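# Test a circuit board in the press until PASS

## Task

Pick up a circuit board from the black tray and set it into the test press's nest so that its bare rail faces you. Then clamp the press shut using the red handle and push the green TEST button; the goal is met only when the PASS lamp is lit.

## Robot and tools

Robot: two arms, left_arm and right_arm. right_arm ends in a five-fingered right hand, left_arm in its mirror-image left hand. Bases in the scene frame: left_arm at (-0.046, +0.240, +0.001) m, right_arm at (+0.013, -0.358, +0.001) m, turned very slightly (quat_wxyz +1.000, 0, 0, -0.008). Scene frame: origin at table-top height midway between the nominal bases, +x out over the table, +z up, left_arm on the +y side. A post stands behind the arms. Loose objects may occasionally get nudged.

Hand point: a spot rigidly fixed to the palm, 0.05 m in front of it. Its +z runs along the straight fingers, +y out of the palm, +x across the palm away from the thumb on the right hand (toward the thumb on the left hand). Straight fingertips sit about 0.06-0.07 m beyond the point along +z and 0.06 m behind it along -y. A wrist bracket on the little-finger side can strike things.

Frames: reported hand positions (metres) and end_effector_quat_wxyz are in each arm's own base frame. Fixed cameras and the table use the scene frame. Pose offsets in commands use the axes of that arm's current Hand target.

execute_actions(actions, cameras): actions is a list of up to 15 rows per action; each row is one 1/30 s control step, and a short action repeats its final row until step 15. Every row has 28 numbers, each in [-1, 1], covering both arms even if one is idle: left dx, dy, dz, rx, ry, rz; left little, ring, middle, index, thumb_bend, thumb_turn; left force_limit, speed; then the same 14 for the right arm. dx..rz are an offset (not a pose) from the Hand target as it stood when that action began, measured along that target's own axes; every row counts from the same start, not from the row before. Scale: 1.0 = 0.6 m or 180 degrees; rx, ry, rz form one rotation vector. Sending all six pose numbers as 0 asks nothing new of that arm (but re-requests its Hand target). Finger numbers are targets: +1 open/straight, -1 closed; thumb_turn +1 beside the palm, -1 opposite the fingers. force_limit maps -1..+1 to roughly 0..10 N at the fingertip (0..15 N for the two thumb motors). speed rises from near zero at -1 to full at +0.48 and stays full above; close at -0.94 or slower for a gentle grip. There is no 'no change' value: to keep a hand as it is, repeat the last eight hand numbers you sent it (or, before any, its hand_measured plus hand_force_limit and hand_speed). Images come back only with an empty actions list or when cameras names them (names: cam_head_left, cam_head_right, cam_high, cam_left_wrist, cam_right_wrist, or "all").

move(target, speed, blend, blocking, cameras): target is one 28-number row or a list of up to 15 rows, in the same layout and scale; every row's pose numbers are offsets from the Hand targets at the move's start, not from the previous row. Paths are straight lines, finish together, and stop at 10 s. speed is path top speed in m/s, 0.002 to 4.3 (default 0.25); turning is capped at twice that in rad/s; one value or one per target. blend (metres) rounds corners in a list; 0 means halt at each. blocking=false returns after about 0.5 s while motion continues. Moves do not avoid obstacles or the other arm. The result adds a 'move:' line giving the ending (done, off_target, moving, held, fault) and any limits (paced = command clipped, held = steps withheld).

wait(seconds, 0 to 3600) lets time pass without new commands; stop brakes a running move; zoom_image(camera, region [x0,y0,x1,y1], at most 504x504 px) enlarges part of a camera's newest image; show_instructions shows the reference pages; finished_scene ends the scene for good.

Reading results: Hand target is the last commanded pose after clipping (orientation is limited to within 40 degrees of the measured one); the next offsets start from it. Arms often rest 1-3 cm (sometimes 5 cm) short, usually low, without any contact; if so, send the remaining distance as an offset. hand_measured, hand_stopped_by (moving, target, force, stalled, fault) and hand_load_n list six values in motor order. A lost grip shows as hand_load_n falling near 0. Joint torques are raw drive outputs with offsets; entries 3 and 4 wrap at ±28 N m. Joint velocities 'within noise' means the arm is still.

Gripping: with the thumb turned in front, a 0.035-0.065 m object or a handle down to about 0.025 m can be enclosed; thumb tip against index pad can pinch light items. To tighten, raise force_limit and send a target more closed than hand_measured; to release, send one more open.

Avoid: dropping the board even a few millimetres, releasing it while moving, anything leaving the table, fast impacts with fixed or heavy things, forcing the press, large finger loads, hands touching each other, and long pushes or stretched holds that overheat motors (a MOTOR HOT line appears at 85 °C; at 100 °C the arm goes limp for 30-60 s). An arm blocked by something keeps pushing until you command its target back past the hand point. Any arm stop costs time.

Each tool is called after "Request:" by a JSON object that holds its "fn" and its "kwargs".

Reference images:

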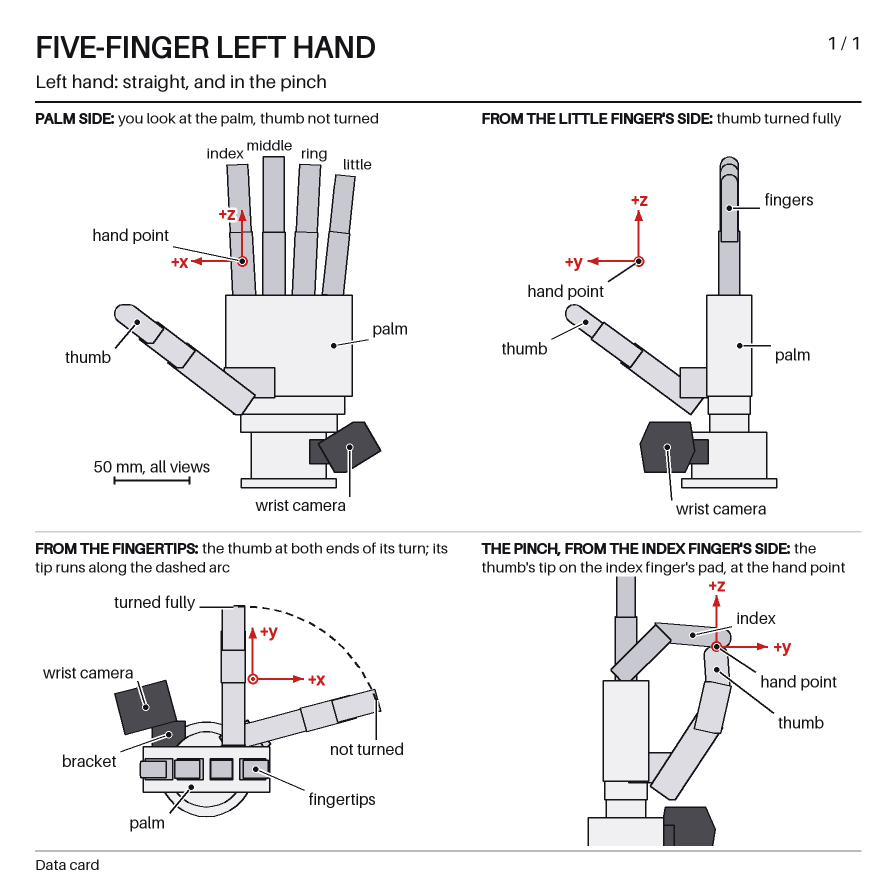

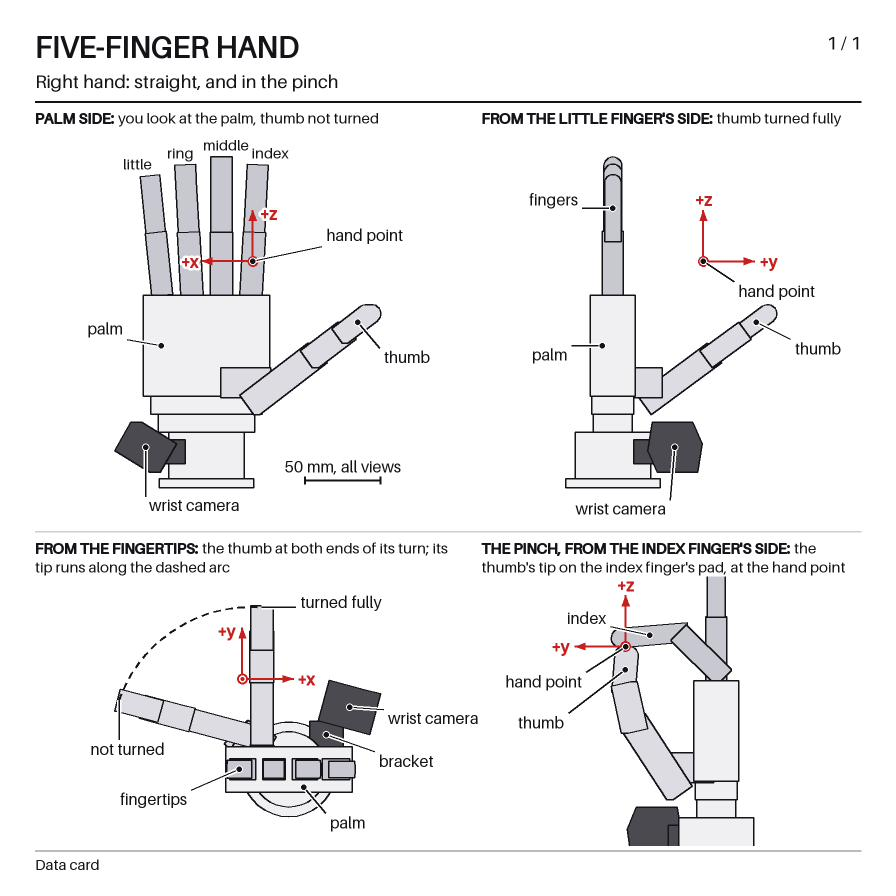

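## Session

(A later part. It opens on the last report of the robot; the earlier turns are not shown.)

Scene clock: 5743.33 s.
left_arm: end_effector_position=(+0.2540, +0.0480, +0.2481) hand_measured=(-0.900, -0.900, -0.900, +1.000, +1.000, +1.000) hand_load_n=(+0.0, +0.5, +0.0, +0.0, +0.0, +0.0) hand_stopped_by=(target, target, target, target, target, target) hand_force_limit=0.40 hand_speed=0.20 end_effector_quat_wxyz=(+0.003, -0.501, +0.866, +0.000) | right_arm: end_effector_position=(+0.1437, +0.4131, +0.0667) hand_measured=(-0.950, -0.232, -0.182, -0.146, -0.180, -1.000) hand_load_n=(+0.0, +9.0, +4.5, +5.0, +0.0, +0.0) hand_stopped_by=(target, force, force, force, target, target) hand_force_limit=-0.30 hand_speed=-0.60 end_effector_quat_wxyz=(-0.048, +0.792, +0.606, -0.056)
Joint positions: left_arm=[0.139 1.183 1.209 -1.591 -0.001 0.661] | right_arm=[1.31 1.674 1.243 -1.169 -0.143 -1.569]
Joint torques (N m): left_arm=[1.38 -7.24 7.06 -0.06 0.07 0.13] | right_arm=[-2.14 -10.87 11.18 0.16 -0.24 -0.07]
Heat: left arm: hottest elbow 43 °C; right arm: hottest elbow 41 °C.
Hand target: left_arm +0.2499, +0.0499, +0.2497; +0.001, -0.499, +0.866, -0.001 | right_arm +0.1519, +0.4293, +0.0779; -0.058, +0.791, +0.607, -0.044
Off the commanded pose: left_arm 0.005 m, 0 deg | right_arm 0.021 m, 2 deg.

Request:
{"fn": "execute_actions", "kwargs": {"actions": [[[0,0,0,0,0,0,-0.9,-0.9,-0.9,1,1,1,0.4,0.2,0,0,0,0,0,0,-0.95,-0.45,-0.4,-0.35,-0.18,-1,-0.3,-0.6]]], "cameras": ["cam_right_wrist","cam_high","cam_head_left","cam_head_right"]}}

Request:
{"fn": "zoom_image", "kwargs": {"camera": "cam_high", "region": [285, 230, 350, 290]}}

Request:
{"fn": "zoom_image", "kwargs": {"camera": "cam_right_wrist", "region": [400, 0, 672, 200]}}

Scene clock: 5759.67 s.
left_arm: end_effector_position=(+0.2540, +0.0480, +0.2481) hand_measured=(-0.900, -0.900, -0.900, +1.000, +1.000, +1.000) hand_load_n=(+0.0, +0.0, +0.0, +0.0, +0.0, +0.0) hand_stopped_by=(target, target, target, target, target, target) hand_force_limit=0.40 hand_speed=0.20 end_effector_quat_wxyz=(+0.003, -0.501, +0.866, +0.000) | right_arm: end_effector_position=(+0.1437, +0.4131, +0.0667) hand_measured=(-0.950, -0.232, -0.182, -0.146, -0.180, -1.000) hand_load_n=(+0.0, +9.5, +4.5, +5.0, +0.0, +0.0) hand_stopped_by=(target, force, force, force, target, target) hand_force_limit=-0.30 hand_speed=-0.60 end_effector_quat_wxyz=(-0.048, +0.792, +0.606, -0.056)
Joint positions: left_arm=[0.139 1.183 1.209 -1.591 -0.001 0.661] | right_arm=[1.31 1.674 1.243 -1.169 -0.143 -1.569]
Joint torques (N m): left_arm=[1.44 -7.3 7.05 -0.03 0.07 0.13] | right_arm=[-2.2 -10.87 11.17 0.14 -0.25 -0.07]
Heat: left arm: hottest elbow 43 °C; right arm: hottest elbow 42 °C.
Hand target: left_arm +0.2499, +0.0499, +0.2497; +0.001, -0.499, +0.866, -0.001 | right_arm +0.1519, +0.4293, +0.0779; -0.058, +0.791, +0.607, -0.044
Off the commanded pose: left_arm 0.005 m, 0 deg | right_arm 0.021 m, 2 deg.
cam_right_wrist: T_world_to_cam=[[0.99042, -0.04522, -0.13051, -0.11279], [0.03052, -0.84986, 0.52613, 0.30727], [-0.1347, -0.52507, -0.84033, 0.41118]] pos_world=[0.15772, 0.47193, 0.16914]
Images, in order (width x height): cam_head_left 672x504, cam_head_right 672x504, cam_high 672x504, cam_right_wrist 672x504.

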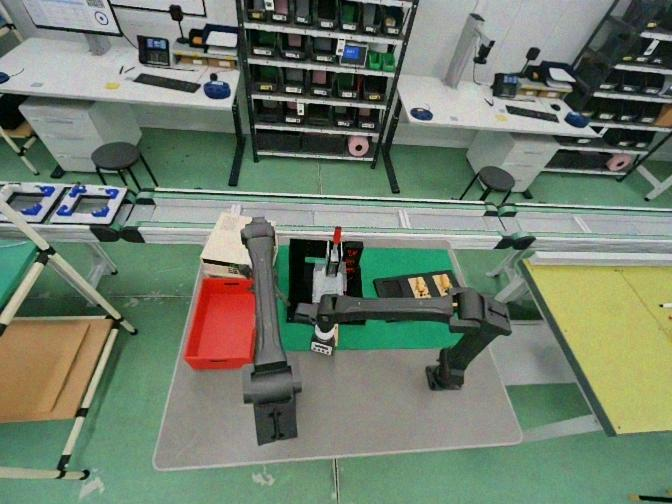

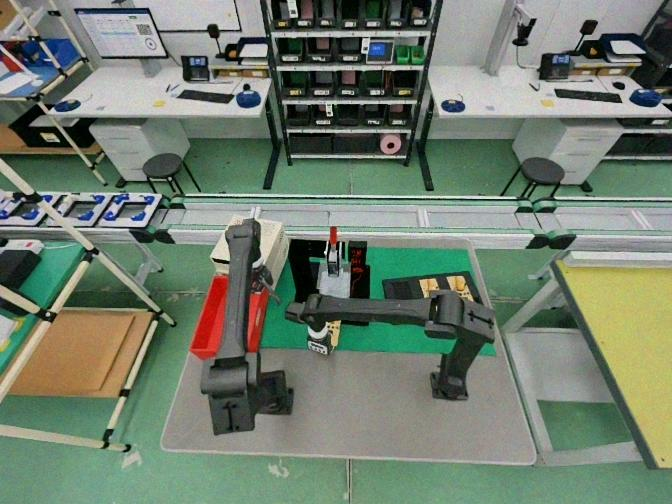

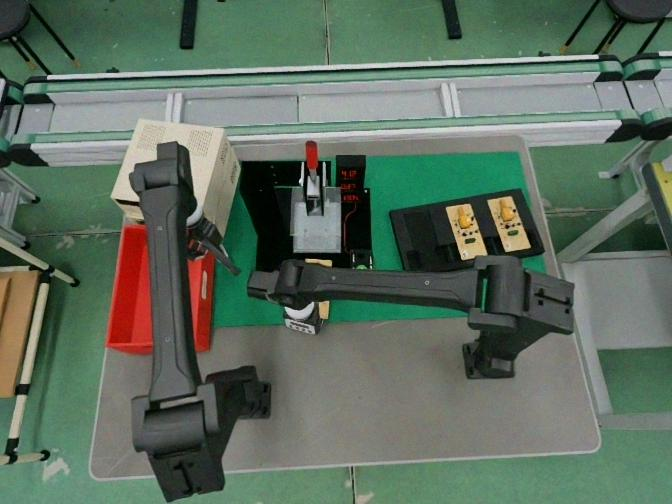

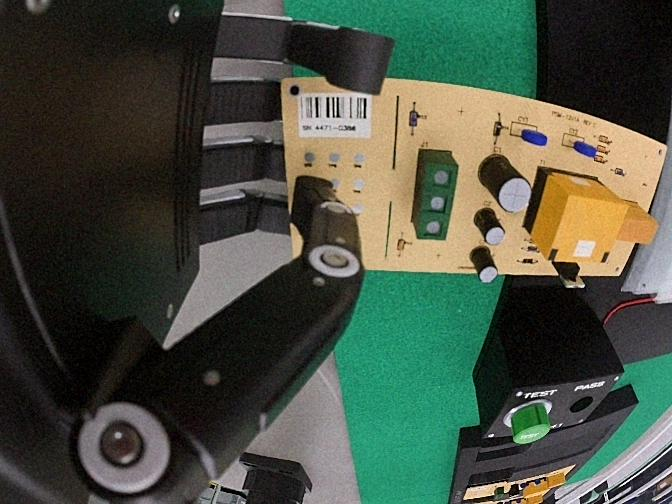

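Scaled by 7.754 from the camera's image (finer frame: 960x720).

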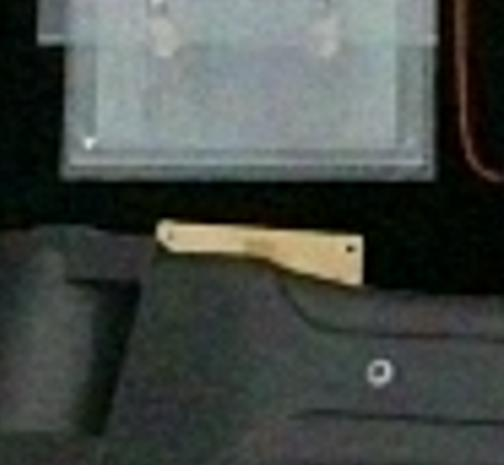

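Scaled by 1.853 from the camera's image (finer frame: 960x720).

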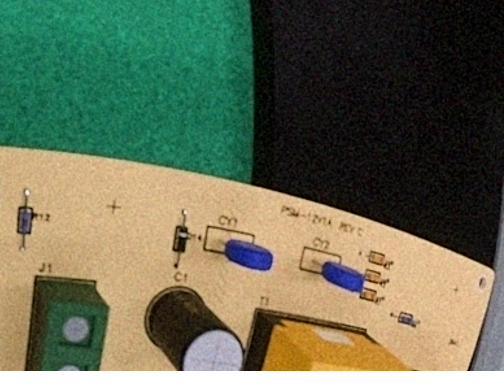

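Request:
{"fn": "execute_actions", "kwargs": {"actions": [[[0,0,0,0,0,0,-0.9,-0.9,-0.9,1,1,1,0.4,0.2,-0.003,0,0,0,-0.0095,-0.0167,-0.95,-0.45,-0.4,-0.35,-0.18,-1,-0.3,-0.6]]], "cameras": ["cam_right_wrist","cam_high"]}}

Request:
{"fn": "zoom_image", "kwargs": {"camera": "cam_high", "region": [285, 230, 350, 290]}}

Scene clock: 5807.70 s.
left_arm: end_effector_position=(+0.2540, +0.0480, +0.2481) hand_measured=(-0.900, -0.900, -0.900, +1.000, +1.000, +1.000) hand_load_n=(+0.0, +0.0, +0.0, +0.0, +0.0, +0.0) hand_stopped_by=(target, target, target, target, target, target) hand_force_limit=0.40 hand_speed=0.20 end_effector_quat_wxyz=(+0.003, -0.501, +0.866, +0.000) | right_arm: end_effector_position=(+0.1440, +0.4082, +0.0645) hand_measured=(-0.950, -0.232, -0.182, -0.146, -0.180, -1.000) hand_load_n=(+0.5, +9.5, +4.5, +5.0, +0.0, -0.5) hand_stopped_by=(target, force, force, force, target, target) hand_force_limit=-0.30 hand_speed=-0.60 end_effector_quat_wxyz=(-0.038, +0.776, +0.625, -0.069)
Joint positions: left_arm=[0.139 1.183 1.209 -1.591 -0.001 0.661] | right_arm=[1.31 1.683 1.244 -1.199 -0.143 -1.622]
Joint torques (N m): left_arm=[1.38 -7.36 7.02 -0.03 0.07 0.13] | right_arm=[-1.9 -10.99 11.58 0.06 -0.2 -0.1]
Heat: left arm: hottest elbow 43 °C; right arm: hottest elbow 43 °C.
Hand target: left_arm +0.2499, +0.0499, +0.2497; +0.001, -0.499, +0.866, -0.001 | right_arm +0.1514, +0.4276, +0.0779; -0.050, +0.774, +0.629, -0.054
Off the commanded pose: left_arm 0.005 m, 0 deg | right_arm 0.025 m, 2 deg.
cam_right_wrist: T_world_to_cam=[[0.99017, 0.00265, -0.13983, -0.13237], [0.07971, -0.83222, 0.54869, 0.28847], [-0.11492, -0.55444, -0.82425, 0.41503]] pos_world=[0.15577, 0.47053, 0.1653]
Images, in order (width x height): cam_high 672x504, cam_right_wrist 672x504.

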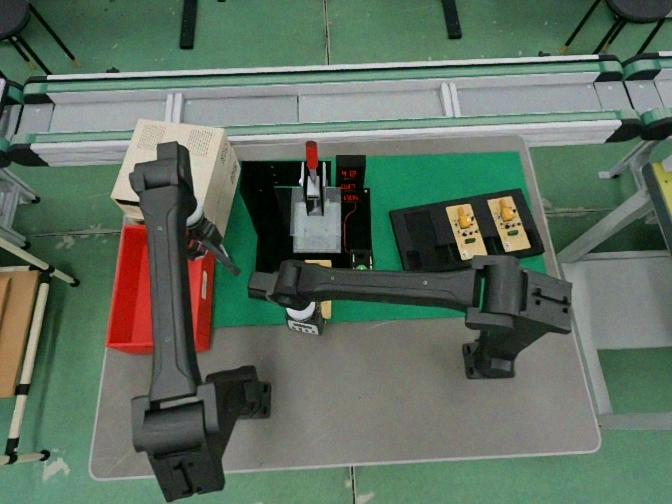

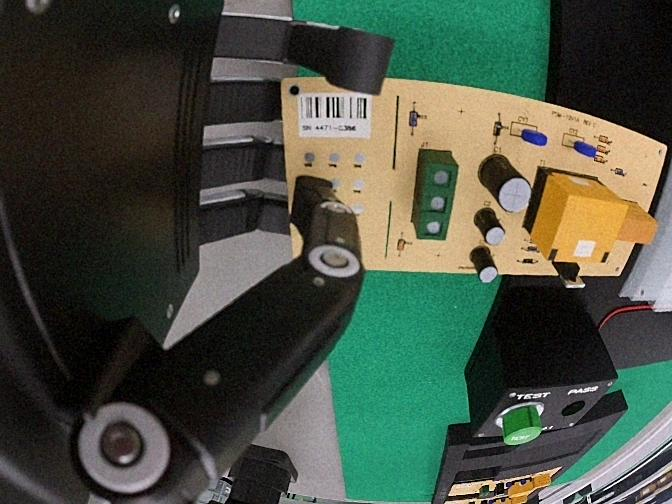

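Scaled by 7.754 from the camera's image (finer frame: 960x720).

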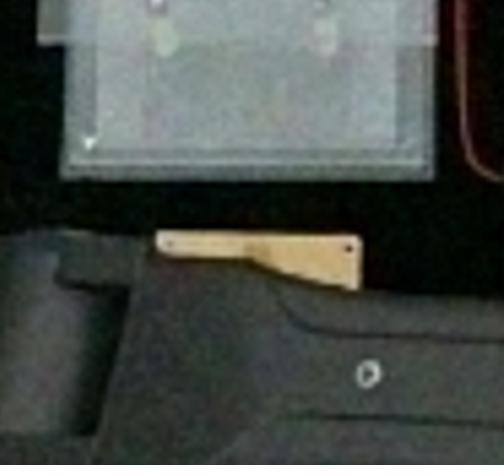

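Request:
{"fn": "move", "kwargs": {"target": [0,0,0,0,0,0,-0.9,-0.9,-0.9,1,1,1,0.4,0.2,0.0175,0.0552,-0.0102,0,0,0.003,-0.95,-0.45,-0.4,-0.35,-0.18,-1,-0.3,-0.6], "speed": 0.06, "cameras": ["cam_right_wrist","cam_high"]}}

Request:
{"fn": "zoom_image", "kwargs": {"camera": "cam_high", "region": [285, 220, 350, 280]}}

Request:
{"fn": "zoom_image", "kwargs": {"camera": "cam_right_wrist", "region": [432, 20, 672, 200]}}

Scene clock: 5837.90 s.
left_arm: end_effector_position=(+0.2540, +0.0480, +0.2481) hand_measured=(-0.900, -0.900, -0.900, +1.000, +1.000, +1.000) hand_load_n=(+0.0, +0.0, +0.0, +0.0, +0.0, +0.0) hand_stopped_by=(target, target, target, target, target, target) hand_force_limit=0.40 hand_speed=0.20 end_effector_quat_wxyz=(+0.003, -0.501, +0.866, +0.000) | right_arm: end_effector_position=(+0.1442, +0.4082, +0.0645) hand_measured=(-0.950, -0.232, -0.182, -0.146, -0.180, -1.000) hand_load_n=(+0.0, +9.5, +4.5, +5.0, +0.0, +0.0) hand_stopped_by=(target, force, force, force, target, target) hand_force_limit=-0.30 hand_speed=-0.60 end_effector_quat_wxyz=(-0.038, +0.776, +0.626, -0.069)
Joint positions: left_arm=[0.139 1.183 1.209 -1.591 -0.001 0.661] | right_arm=[1.309 1.683 1.245 -1.2 -0.143 -1.624]
Joint torques (N m): left_arm=[1.44 -7.3 7.02 -0.03 0.07 0.13] | right_arm=[-1.55 -11.4 7.19 0.43 -0.17 0.02]
Heat: left arm: hottest elbow 43 °C; right arm: hottest elbow 42 °C.
Hand target: left_arm +0.2499, +0.0499, +0.2497; +0.001, -0.499, +0.866, -0.001 | right_arm +0.1442, +0.4082, +0.0645; -0.038, +0.776, +0.626, -0.069 (not the last commanded pose)
Off the commanded pose: left_arm 0.005 m, 0 deg | right_arm 0.050 m, 2 deg.
move: held (right_arm; a check stopped the path); limits=held
pose unreachable (right arm): on one or more control steps of this call, first in action 0 (counted from 0), this arm could not follow its commanded pose, so it was not sent that pose on those steps. It may still have moved: this result reports where it is.
cause: moving toward the commanded pose would bring a part of the arm too close to another arm (a part of this arm just beyond joint 4 (wrist pitch) and a part of the left arm just beyond its joint 6 (wrist roll), 21 mm apart when this arm was first held).
cam_right_wrist: T_world_to_cam=[[0.99013, 0.00407, -0.14011, -0.1332], [0.08111, -0.83187, 0.54901, 0.28808], [-0.11432, -0.55495, -0.82399, 0.41507]] pos_world=[0.15596, 0.47053, 0.1652]
Images, in order (width x height): cam_high 672x504, cam_right_wrist 672x504.

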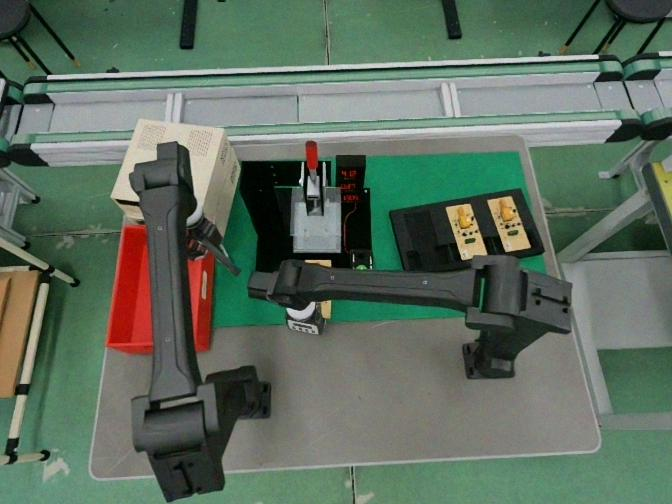

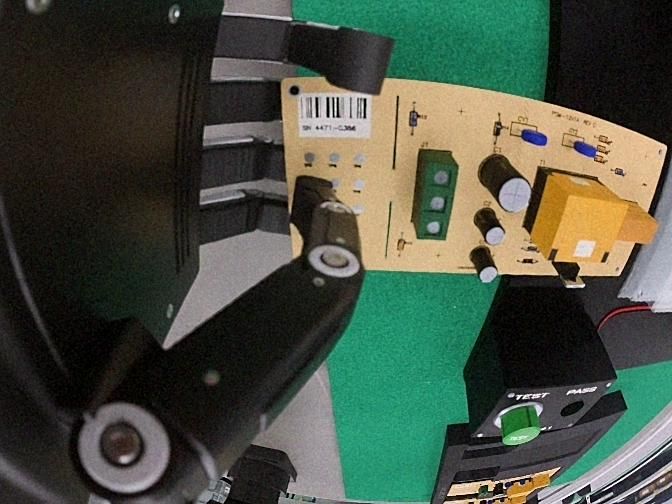

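Scaled by 7.754 from the camera's image (finer frame: 960x720).

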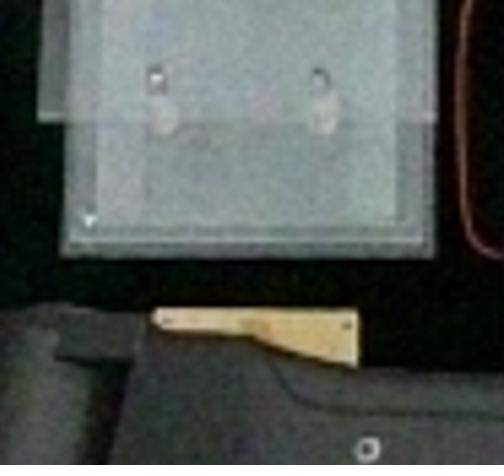

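Scaled by 2.100 from the camera's image (finer frame: 960x720).

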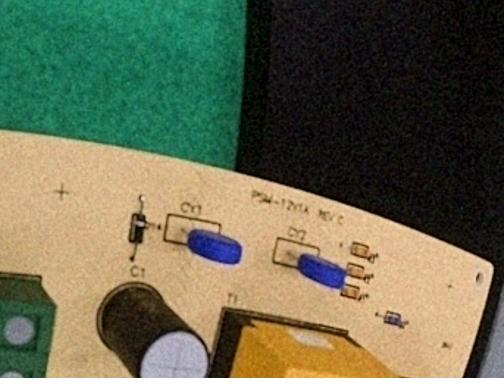

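Request:
{"fn": "move", "kwargs": {"target": [-0.1732,0.1,-0.1,0,0,0,-0.9,-0.9,-0.9,1,1,1,0.4,0.2,0,0,0,0,0,0,-0.95,-0.45,-0.4,-0.35,-0.18,-1,-0.3,-0.6], "speed": 0.12, "cameras": ["cam_left_wrist","cam_high"]}}

Scene clock: 5858.20 s.
left_arm: end_effector_position=(+0.2446, +0.1626, +0.2979) hand_measured=(-0.900, -0.900, -0.900, +1.000, +1.000, +1.000) hand_load_n=(+0.0, +0.0, +0.0, +0.0, +0.0, +0.0) hand_stopped_by=(target, target, target, target, target, target) hand_force_limit=0.40 hand_speed=0.20 end_effector_quat_wxyz=(+0.011, -0.499, +0.866, +0.002) | right_arm: end_effector_position=(+0.1442, +0.4082, +0.0645) hand_measured=(-0.950, -0.232, -0.182, -0.146, -0.180, -1.000) hand_load_n=(+0.5, +9.5, +4.5, +5.0, +0.0, +0.0) hand_stopped_by=(target, force, force, force, target, target) hand_force_limit=-0.30 hand_speed=-0.60 end_effector_quat_wxyz=(-0.038, +0.776, +0.626, -0.069)
Joint positions: left_arm=[0.47 1.25 1.396 -1.696 -0.005 0.995] | right_arm=[1.309 1.683 1.245 -1.2 -0.143 -1.624]
Joint torques (N m): left_arm=[1.73 -6.71 10.04 -0.02 0 0.12] | right_arm=[-1.55 -11.46 7.19 0.38 -0.17 0.02]
Heat: left arm: hottest elbow 43 °C; right arm: hottest elbow 41 °C.
Hand target: left_arm +0.2499, +0.1699, +0.3096; +0.000, -0.499, +0.866, +0.000 | right_arm +0.1442, +0.4082, +0.0645; -0.038, +0.776, +0.626, -0.069
Off the commanded pose: left_arm 0.015 m, 1 deg | right_arm 0.000 m, 0 deg.
joint sent to its limit (left arm) — joint 4 (wrist pitch), lower limit. The joint targets still meet the commanded pose.
move: off_target (left_arm)
cam_left_wrist: T_world_to_cam=[[0.68275, -0.73055, -0.01243, -0.03979], [-0.6113, -0.58045, 0.53795, 0.07479], [-0.40022, -0.35969, -0.84288, 0.51832]] pos_world=[0.28032, 0.20078, 0.39616]
Images, in order (width x height): cam_high 672x504, cam_left_wrist 672x504.

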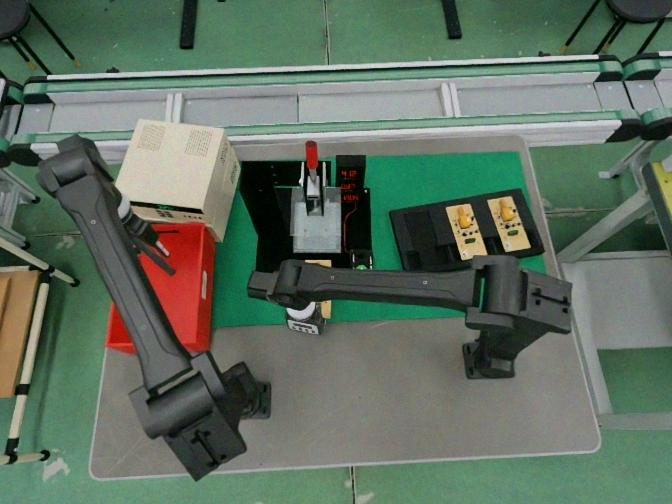

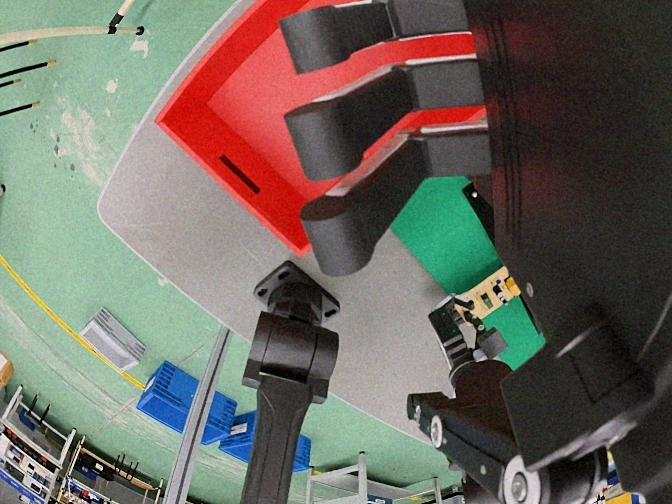

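Request:
{"fn": "move", "kwargs": {"target": [0,0,0,0,0,0,-0.9,-0.9,-0.9,1,1,1,0.4,0.2,0.0332,0.0622,-0.0306,0,0,0,-0.95,-0.45,-0.4,-0.35,-0.18,-1,-0.3,-0.6], "speed": 0.06, "cameras": ["cam_right_wrist","cam_high"]}}

Request:
{"fn": "zoom_image", "kwargs": {"camera": "cam_high", "region": [285, 210, 350, 270]}}

Request:
{"fn": "zoom_image", "kwargs": {"camera": "cam_right_wrist", "region": [432, 20, 672, 200]}}

Scene clock: 5877.37 s.
left_arm: end_effector_position=(+0.2446, +0.1626, +0.2979) hand_measured=(-0.900, -0.900, -0.900, +1.000, +1.000, +1.000) hand_load_n=(+0.0, +0.0, +0.0, +0.0, +0.0, +0.0) hand_stopped_by=(target, target, target, target, target, target) hand_force_limit=0.40 hand_speed=0.20 end_effector_quat_wxyz=(+0.011, -0.499, +0.866, +0.002) | right_arm: end_effector_position=(+0.1779, +0.4037, +0.0645) hand_measured=(-0.950, -0.232, -0.182, -0.146, -0.180, -1.000) hand_load_n=(+0.0, +9.5, +4.5, +5.0, +0.0, +0.0) hand_stopped_by=(target, force, force, force, target, target) hand_force_limit=-0.30 hand_speed=-0.60 end_effector_quat_wxyz=(-0.031, +0.777, +0.623, -0.083)
Joint positions: left_arm=[0.47 1.25 1.396 -1.696 -0.005 0.995] | right_arm=[1.238 1.721 1.291 -1.25 -0.141 -1.692]
Joint torques (N m): left_arm=[1.73 -6.77 10.07 -0.02 -0.01 0.13] | right_arm=[-1.9 -11.75 11.25 -0.05 -0.02 -0.1]
Heat: left arm: hottest elbow 43 °C; right arm: hottest elbow 40 °C.
Hand target: left_arm +0.2499, +0.1699, +0.3096; +0.000, -0.499, +0.866, +0.000 | right_arm +0.1872, +0.4202, +0.0762; -0.038, +0.776, +0.626, -0.069
Off the commanded pose: left_arm 0.015 m, 1 deg | right_arm 0.022 m, 2 deg.
joint sent to its limit (left arm) — joint 4 (wrist pitch), lower limit. The joint targets still meet the commanded pose.
move: off_target (right_arm)
cam_right_wrist: T_world_to_cam=[[0.98831, -0.00471, -0.15241, -0.16177], [0.08438, -0.81566, 0.57234, 0.27298], [-0.12701, -0.57851, -0.80573, 0.42711]] pos_world=[0.1911, 0.46898, 0.16324]
Images, in order (width x height): cam_high 672x504, cam_right_wrist 672x504.

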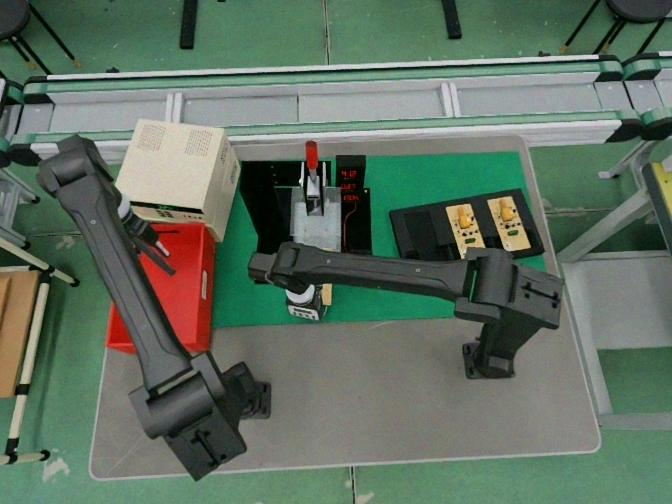

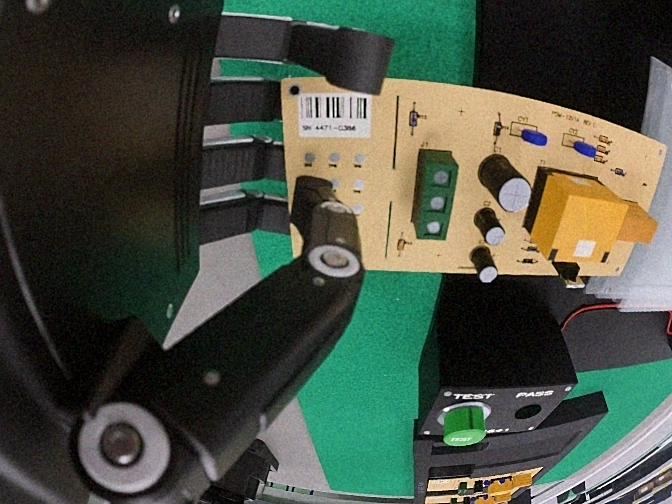

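Scaled by 7.754 from the camera's image (finer frame: 960x720).

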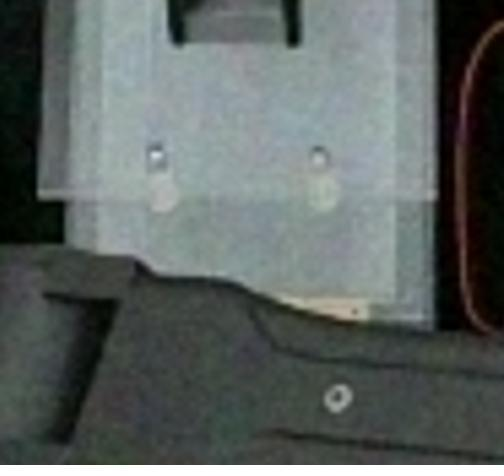

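Scaled by 2.100 from the camera's image (finer frame: 960x720).

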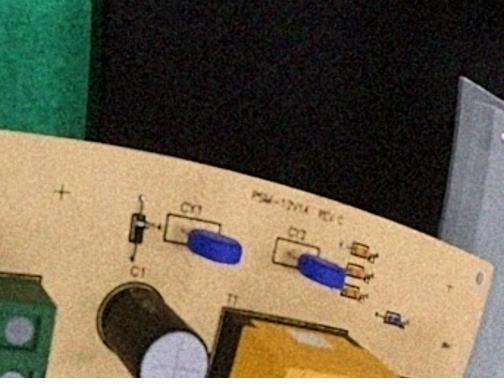

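Request:
{"fn": "move", "kwargs": {"target": [0,0,0,0,0,0,-0.9,-0.9,-0.9,1,1,1,0.4,0.2,0.0265,0.0443,-0.0115,0,0,0,-0.95,-0.45,-0.4,-0.35,-0.18,-1,-0.3,-0.6], "speed": 0.05, "cameras": ["cam_right_wrist","cam_high"]}}

Request:
{"fn": "zoom_image", "kwargs": {"camera": "cam_high", "region": [285, 200, 350, 260]}}

Request:
{"fn": "zoom_image", "kwargs": {"camera": "cam_right_wrist", "region": [432, 20, 672, 200]}}

Scene clock: 5935.00 s.
left_arm: end_effector_position=(+0.2446, +0.1626, +0.2979) hand_measured=(-0.900, -0.900, -0.900, +1.000, +1.000, +1.000) hand_load_n=(+0.0, +0.0, +0.0, +0.0, +0.0, +0.0) hand_stopped_by=(target, target, target, target, target, target) hand_force_limit=0.40 hand_speed=0.20 end_effector_quat_wxyz=(+0.011, -0.499, +0.866, +0.002) | right_arm: end_effector_position=(+0.1880, +0.4099, +0.0658) hand_measured=(-0.950, -0.232, -0.182, -0.146, -0.180, -1.000) hand_load_n=(+0.0, +5.5, +5.5, +6.0, -1.0, +0.0) hand_stopped_by=(target, force, force, force, target, target) hand_force_limit=-0.30 hand_speed=-0.60 end_effector_quat_wxyz=(-0.030, +0.778, +0.620, -0.099)
Joint positions: left_arm=[0.47 1.25 1.396 -1.696 -0.005 0.995] | right_arm=[1.216 1.762 1.347 -1.296 -0.153 -1.711]
Joint torques (N m): left_arm=[1.67 -6.83 10.06 -0.03 0 0.13] | right_arm=[-4.01 -11.63 12.25 0.51 0.74 -0.32]
Heat: left arm: hottest elbow 44 °C; right arm: hottest elbow 43 °C.
Hand target: left_arm +0.2499, +0.1699, +0.3096; +0.000, -0.499, +0.866, +0.000 | right_arm +0.2172, +0.4302, +0.0780; -0.038, +0.776, +0.626, -0.069
Off the commanded pose: left_arm 0.015 m, 1 deg | right_arm 0.038 m, 4 deg.
joint sent to its limit (left arm) — joint 4 (wrist pitch), lower limit. The joint targets still meet the commanded pose.
move: off_target (right_arm)
cam_right_wrist: T_world_to_cam=[[0.98451, -0.01194, -0.1749, -0.16644], [0.09462, -0.8037, 0.58747, 0.26869], [-0.14758, -0.59492, -0.79012, 0.44252]] pos_world=[0.20375, 0.47722, 0.16269]
Images, in order (width x height): cam_high 672x504, cam_right_wrist 672x504.

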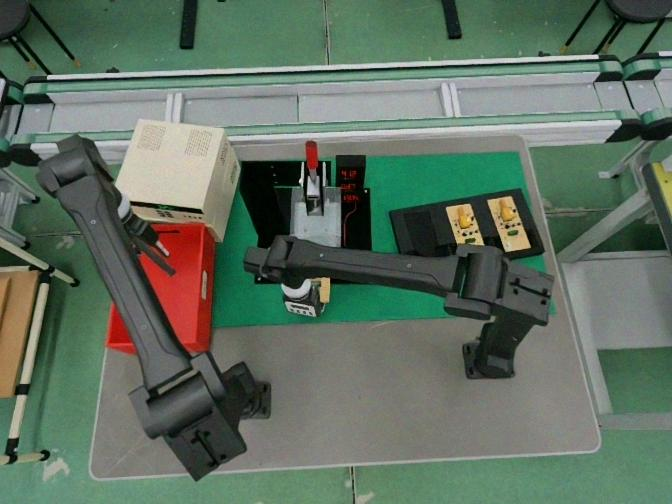

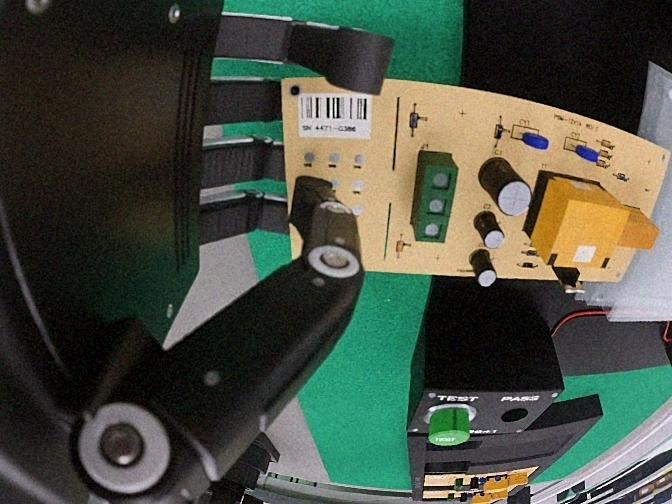

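Scaled by 7.754 from the camera's image (finer frame: 960x720).

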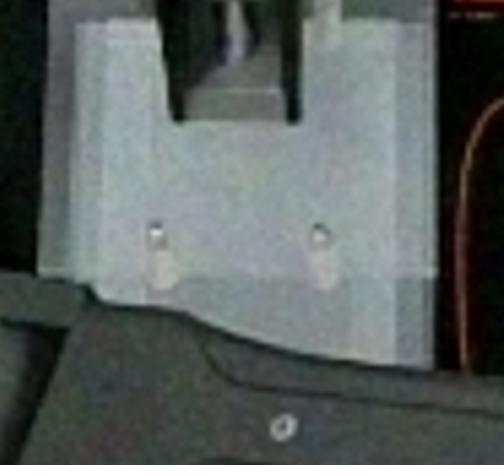

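Scaled by 2.100 from the camera's image (finer frame: 960x720).

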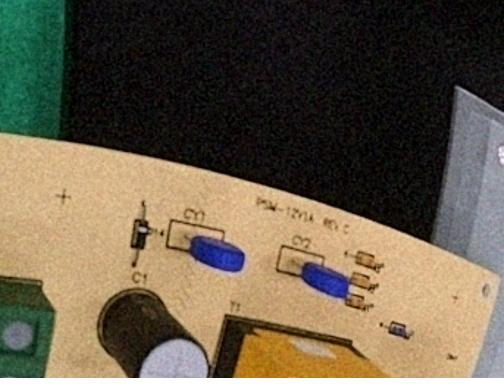

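Request:
{"fn": "execute_actions", "kwargs": {"actions": [[[0,0,0,0,0,0,-0.9,-0.9,-0.9,1,1,1,0.4,0.2,-0.01,-0.05,-0.005,0,0,0,-0.95,-0.45,-0.4,-0.35,-0.18,-1,-0.3,-0.6]]], "cameras": ["cam_right_wrist","cam_head_right","cam_head_left"]}}

Request:
{"fn": "zoom_image", "kwargs": {"camera": "cam_right_wrist", "region": [502, 220, 672, 350]}}

Request:
{"fn": "zoom_image", "kwargs": {"camera": "cam_head_right", "region": [270, 240, 390, 350]}}

Scene clock: 5978.63 s.
left_arm: end_effector_position=(+0.2446, +0.1626, +0.2979) hand_measured=(-0.900, -0.900, -0.900, +1.000, +1.000, +1.000) hand_load_n=(+0.5, +0.0, +0.0, +0.0, +0.0, +0.0) hand_stopped_by=(target, target, target, target, target, target) hand_force_limit=0.40 hand_speed=0.20 end_effector_quat_wxyz=(+0.011, -0.499, +0.866, +0.002) | right_arm: end_effector_position=(+0.1829, +0.4120, +0.0662) hand_measured=(-0.950, -0.232, -0.182, -0.146, -0.180, -1.000) hand_load_n=(+0.0, +9.5, +4.5, +4.5, -0.5, +0.0) hand_stopped_by=(target, force, force, force, target, target) hand_force_limit=-0.30 hand_speed=-0.60 end_effector_quat_wxyz=(-0.025, +0.775, +0.625, -0.097)
Joint positions: left_arm=[0.47 1.25 1.396 -1.696 -0.005 0.995] | right_arm=[1.233 1.762 1.347 -1.296 -0.143 -1.706]
Joint torques (N m): left_arm=[1.73 -6.77 10.04 -0.02 0 0.13] | right_arm=[-1.08 -13.63 10.54 0.42 0.03 0.13]
Heat: left arm: hottest elbow 44 °C; right arm: hottest elbow 45 °C.
Hand target: left_arm +0.2499, +0.1699, +0.3096; +0.000, -0.499, +0.866, +0.000 | right_arm +0.1874, +0.4309, +0.0857; -0.038, +0.776, +0.626, -0.069
Off the commanded pose: left_arm 0.015 m, 1 deg | right_arm 0.028 m, 4 deg.
joint sent to its limit (left arm) — joint 4 (wrist pitch), lower limit. The joint targets still meet the commanded pose.
cam_right_wrist: T_world_to_cam=[[0.98619, -0.00071, -0.16564, -0.16685], [0.09882, -0.80001, 0.59179, 0.26804], [-0.13294, -0.59998, -0.78889, 0.44272]] pos_world=[0.19691, 0.47994, 0.163]
Images, in order (width x height): cam_head_left 672x504, cam_head_right 672x504, cam_right_wrist 672x504.

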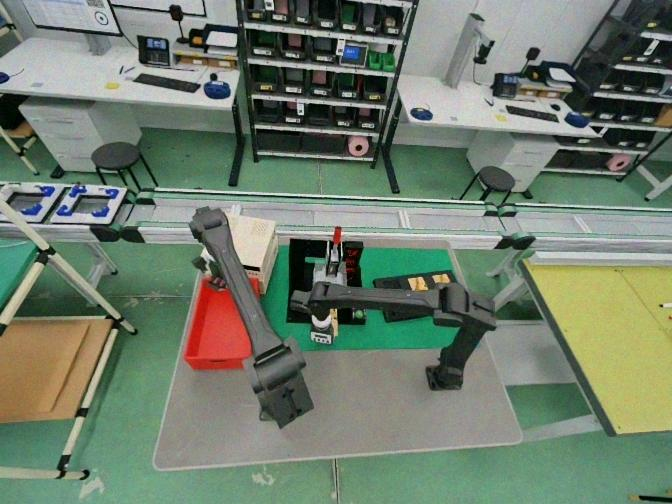

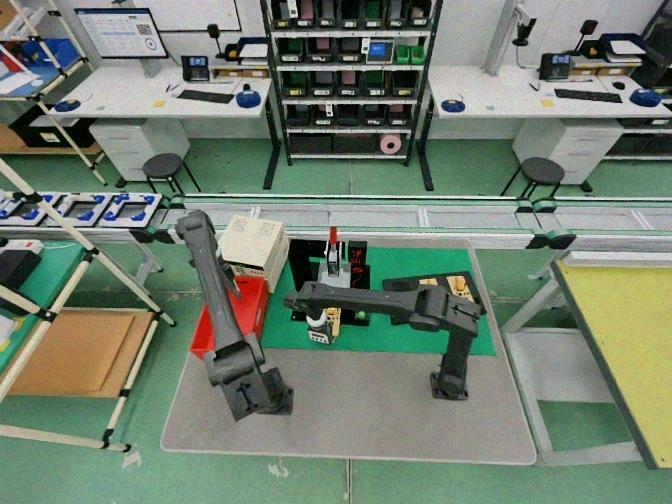

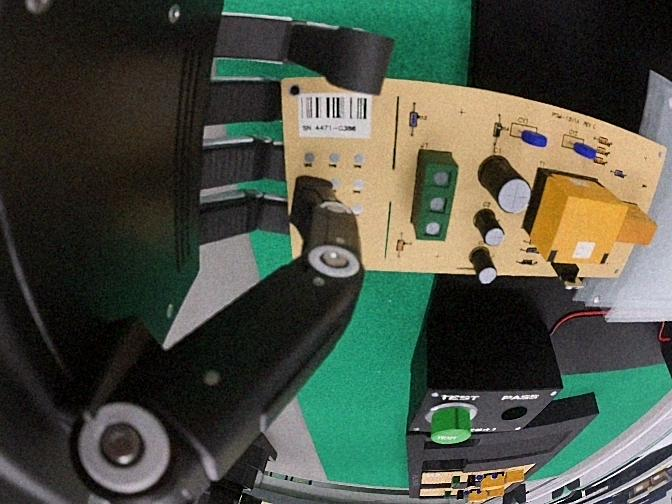

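Scaled by 2.965 from the camera's image (finer frame: 960x720).

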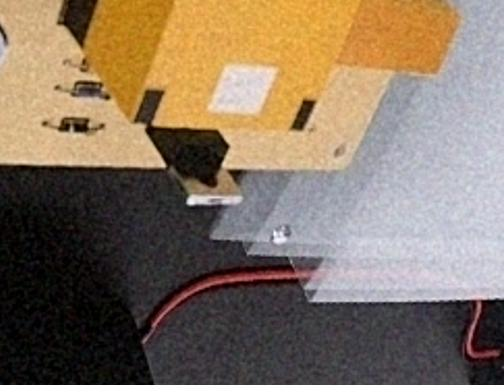

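Scaled by 4.200 from the camera's image (finer frame: 960x720).

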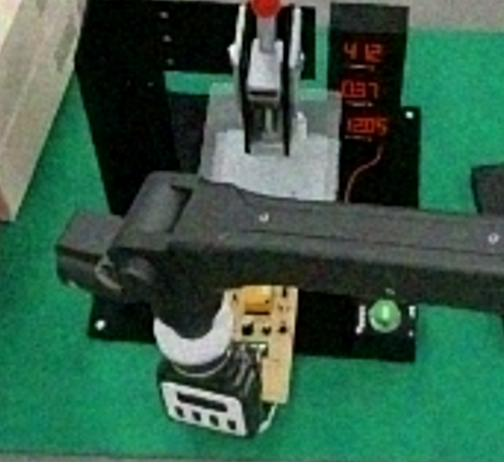

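Request:
{"fn": "zoom_image", "kwargs": {"camera": "cam_right_wrist", "region": [552, 40, 672, 170]}}

Scaled by 3.877 from the camera's image (finer frame: 960x720).

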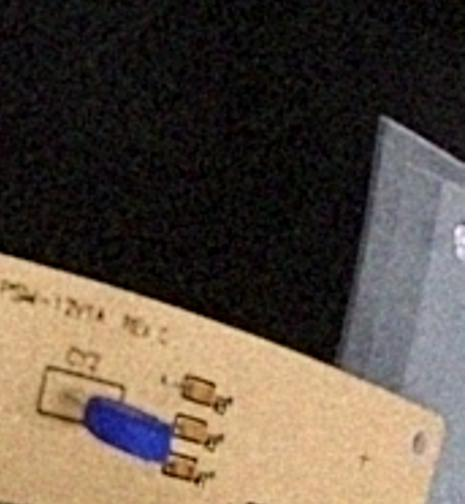

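Request:
{"fn": "wait", "kwargs": {"seconds": 0.1, "cameras": ["cam_high"]}}

Request:
{"fn": "zoom_image", "kwargs": {"camera": "cam_high", "region": [288, 210, 348, 255]}}

Scene clock: 6074.83 s.
left_arm: end_effector_position=(+0.2446, +0.1626, +0.2979) hand_measured=(-0.900, -0.900, -0.900, +1.000, +1.000, +1.000) hand_load_n=(+0.0, +0.0, +0.0, +0.0, -0.5, +0.0) hand_stopped_by=(target, target, target, target, target, target) hand_force_limit=0.40 hand_speed=0.20 end_effector_quat_wxyz=(+0.011, -0.499, +0.866, +0.002) | right_arm: end_effector_position=(+0.1829, +0.4120, +0.0662) hand_measured=(-0.950, -0.232, -0.182, -0.146, -0.180, -1.000) hand_load_n=(+0.0, +9.5, +4.5, +4.5, -0.5, +0.0) hand_stopped_by=(target, force, force, force, target, target) hand_force_limit=-0.30 hand_speed=-0.60 end_effector_quat_wxyz=(-0.025, +0.775, +0.625, -0.097)
Joint positions: left_arm=[0.47 1.25 1.396 -1.696 -0.005 0.995] | right_arm=[1.233 1.762 1.347 -1.296 -0.143 -1.706]
Joint torques (N m): left_arm=[1.73 -6.83 10.04 -0.03 0 0.13] | right_arm=[-1.08 -13.68 10.54 0.43 0.02 0.12]
Motor temperatures (°C): left_arm=[28 31 45 28 30 27] | right_arm=[28 36 44 31 29 29]
Heat: left arm: hottest elbow 45 °C; right arm: hottest elbow 44 °C.
Hand target: left_arm +0.2499, +0.1699, +0.3096; +0.000, -0.499, +0.866, +0.000 | right_arm +0.1874, +0.4309, +0.0857; -0.038, +0.776, +0.626, -0.069
Off the commanded pose: left_arm 0.015 m, 1 deg | right_arm 0.028 m, 4 deg.
wait: 0.10 s; at rest from the start

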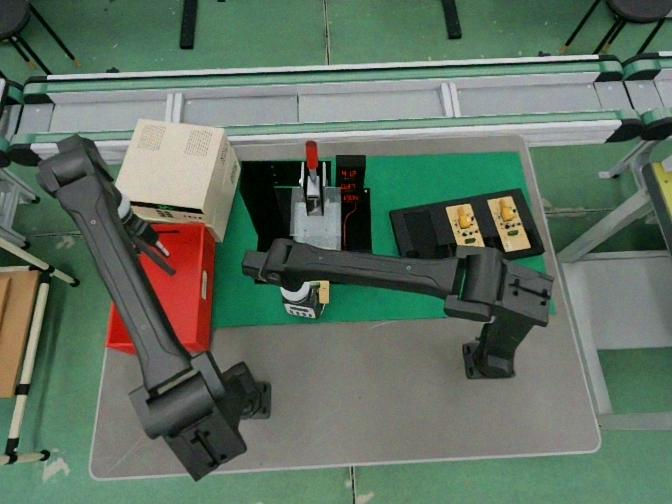

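Scaled by 8.400 from the camera's image (finer frame: 960x720).

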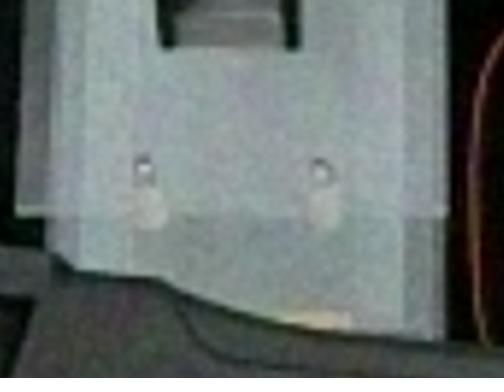

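Request:
{"fn": "zoom_image", "kwargs": {"camera": "cam_high", "region": [320, 236, 350, 260]}}

Request:
{"fn": "wait", "kwargs": {"seconds": 0.1, "cameras": ["cam_right_wrist"]}}

Request:
{"fn": "zoom_image", "kwargs": {"camera": "cam_right_wrist", "region": [560, 260, 640, 340]}}

Scaled by 16.800 from the camera's image (finer frame: 960x720).

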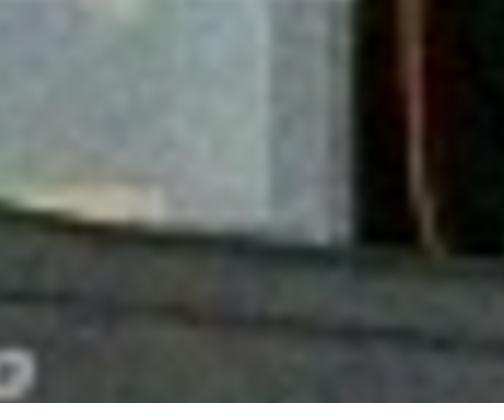

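Scene clock: 6139.93 s.
left_arm: end_effector_position=(+0.2446, +0.1626, +0.2979) hand_measured=(-0.900, -0.900, -0.900, +1.000, +1.000, +1.000) hand_load_n=(+0.0, +0.0, +0.0, +0.0, +0.0, +0.5) hand_stopped_by=(target, target, target, target, target, target) hand_force_limit=0.40 hand_speed=0.20 end_effector_quat_wxyz=(+0.011, -0.499, +0.866, +0.002) | right_arm: end_effector_position=(+0.1829, +0.4120, +0.0662) hand_measured=(-0.950, -0.232, -0.182, -0.146, -0.180, -1.000) hand_load_n=(+0.0, +9.5, +4.5, +5.0, -0.5, +0.0) hand_stopped_by=(target, force, force, force, target, target) hand_force_limit=-0.30 hand_speed=-0.60 end_effector_quat_wxyz=(-0.025, +0.775, +0.625, -0.097)
Joint positions: left_arm=[0.47 1.25 1.396 -1.696 -0.005 0.995] | right_arm=[1.233 1.762 1.347 -1.296 -0.143 -1.706]
Joint torques (N m): left_arm=[1.79 -6.77 10.04 -0.01 0 0.13] | right_arm=[-1.14 -13.63 10.54 0.44 0.01 0.13]
Heat: left arm: hottest elbow 46 °C; right arm: hottest elbow 44 °C.
Hand target: left_arm +0.2499, +0.1699, +0.3096; +0.000, -0.499, +0.866, +0.000 | right_arm +0.1874, +0.4309, +0.0857; -0.038, +0.776, +0.626, -0.069
Off the commanded pose: left_arm 0.015 m, 1 deg | right_arm 0.028 m, 4 deg.
wait: 0.10 s; at rest from the start
cam_right_wrist: T_world_to_cam=[[0.98619, -0.00071, -0.16564, -0.16685], [0.09882, -0.80001, 0.59179, 0.26804], [-0.13294, -0.59998, -0.78889, 0.44272]] pos_world=[0.19691, 0.47994, 0.163]

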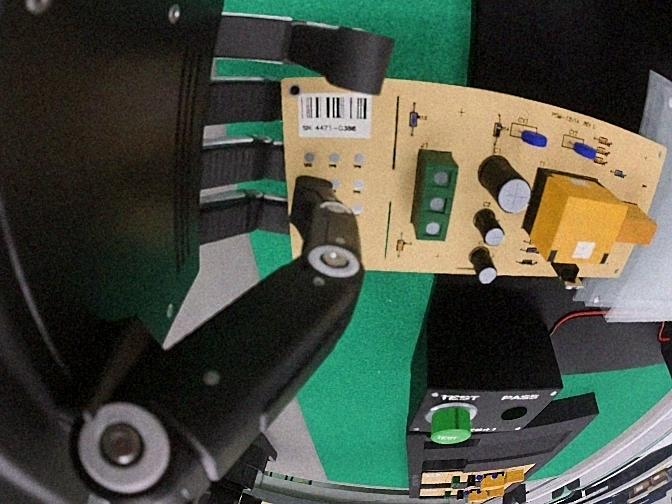

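Scaled by 6.300 from the camera's image (finer frame: 960x720).

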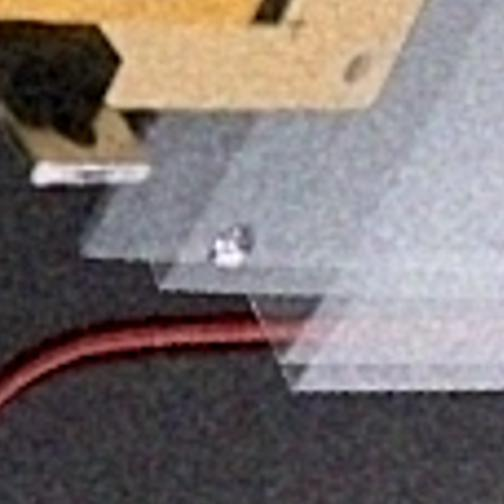

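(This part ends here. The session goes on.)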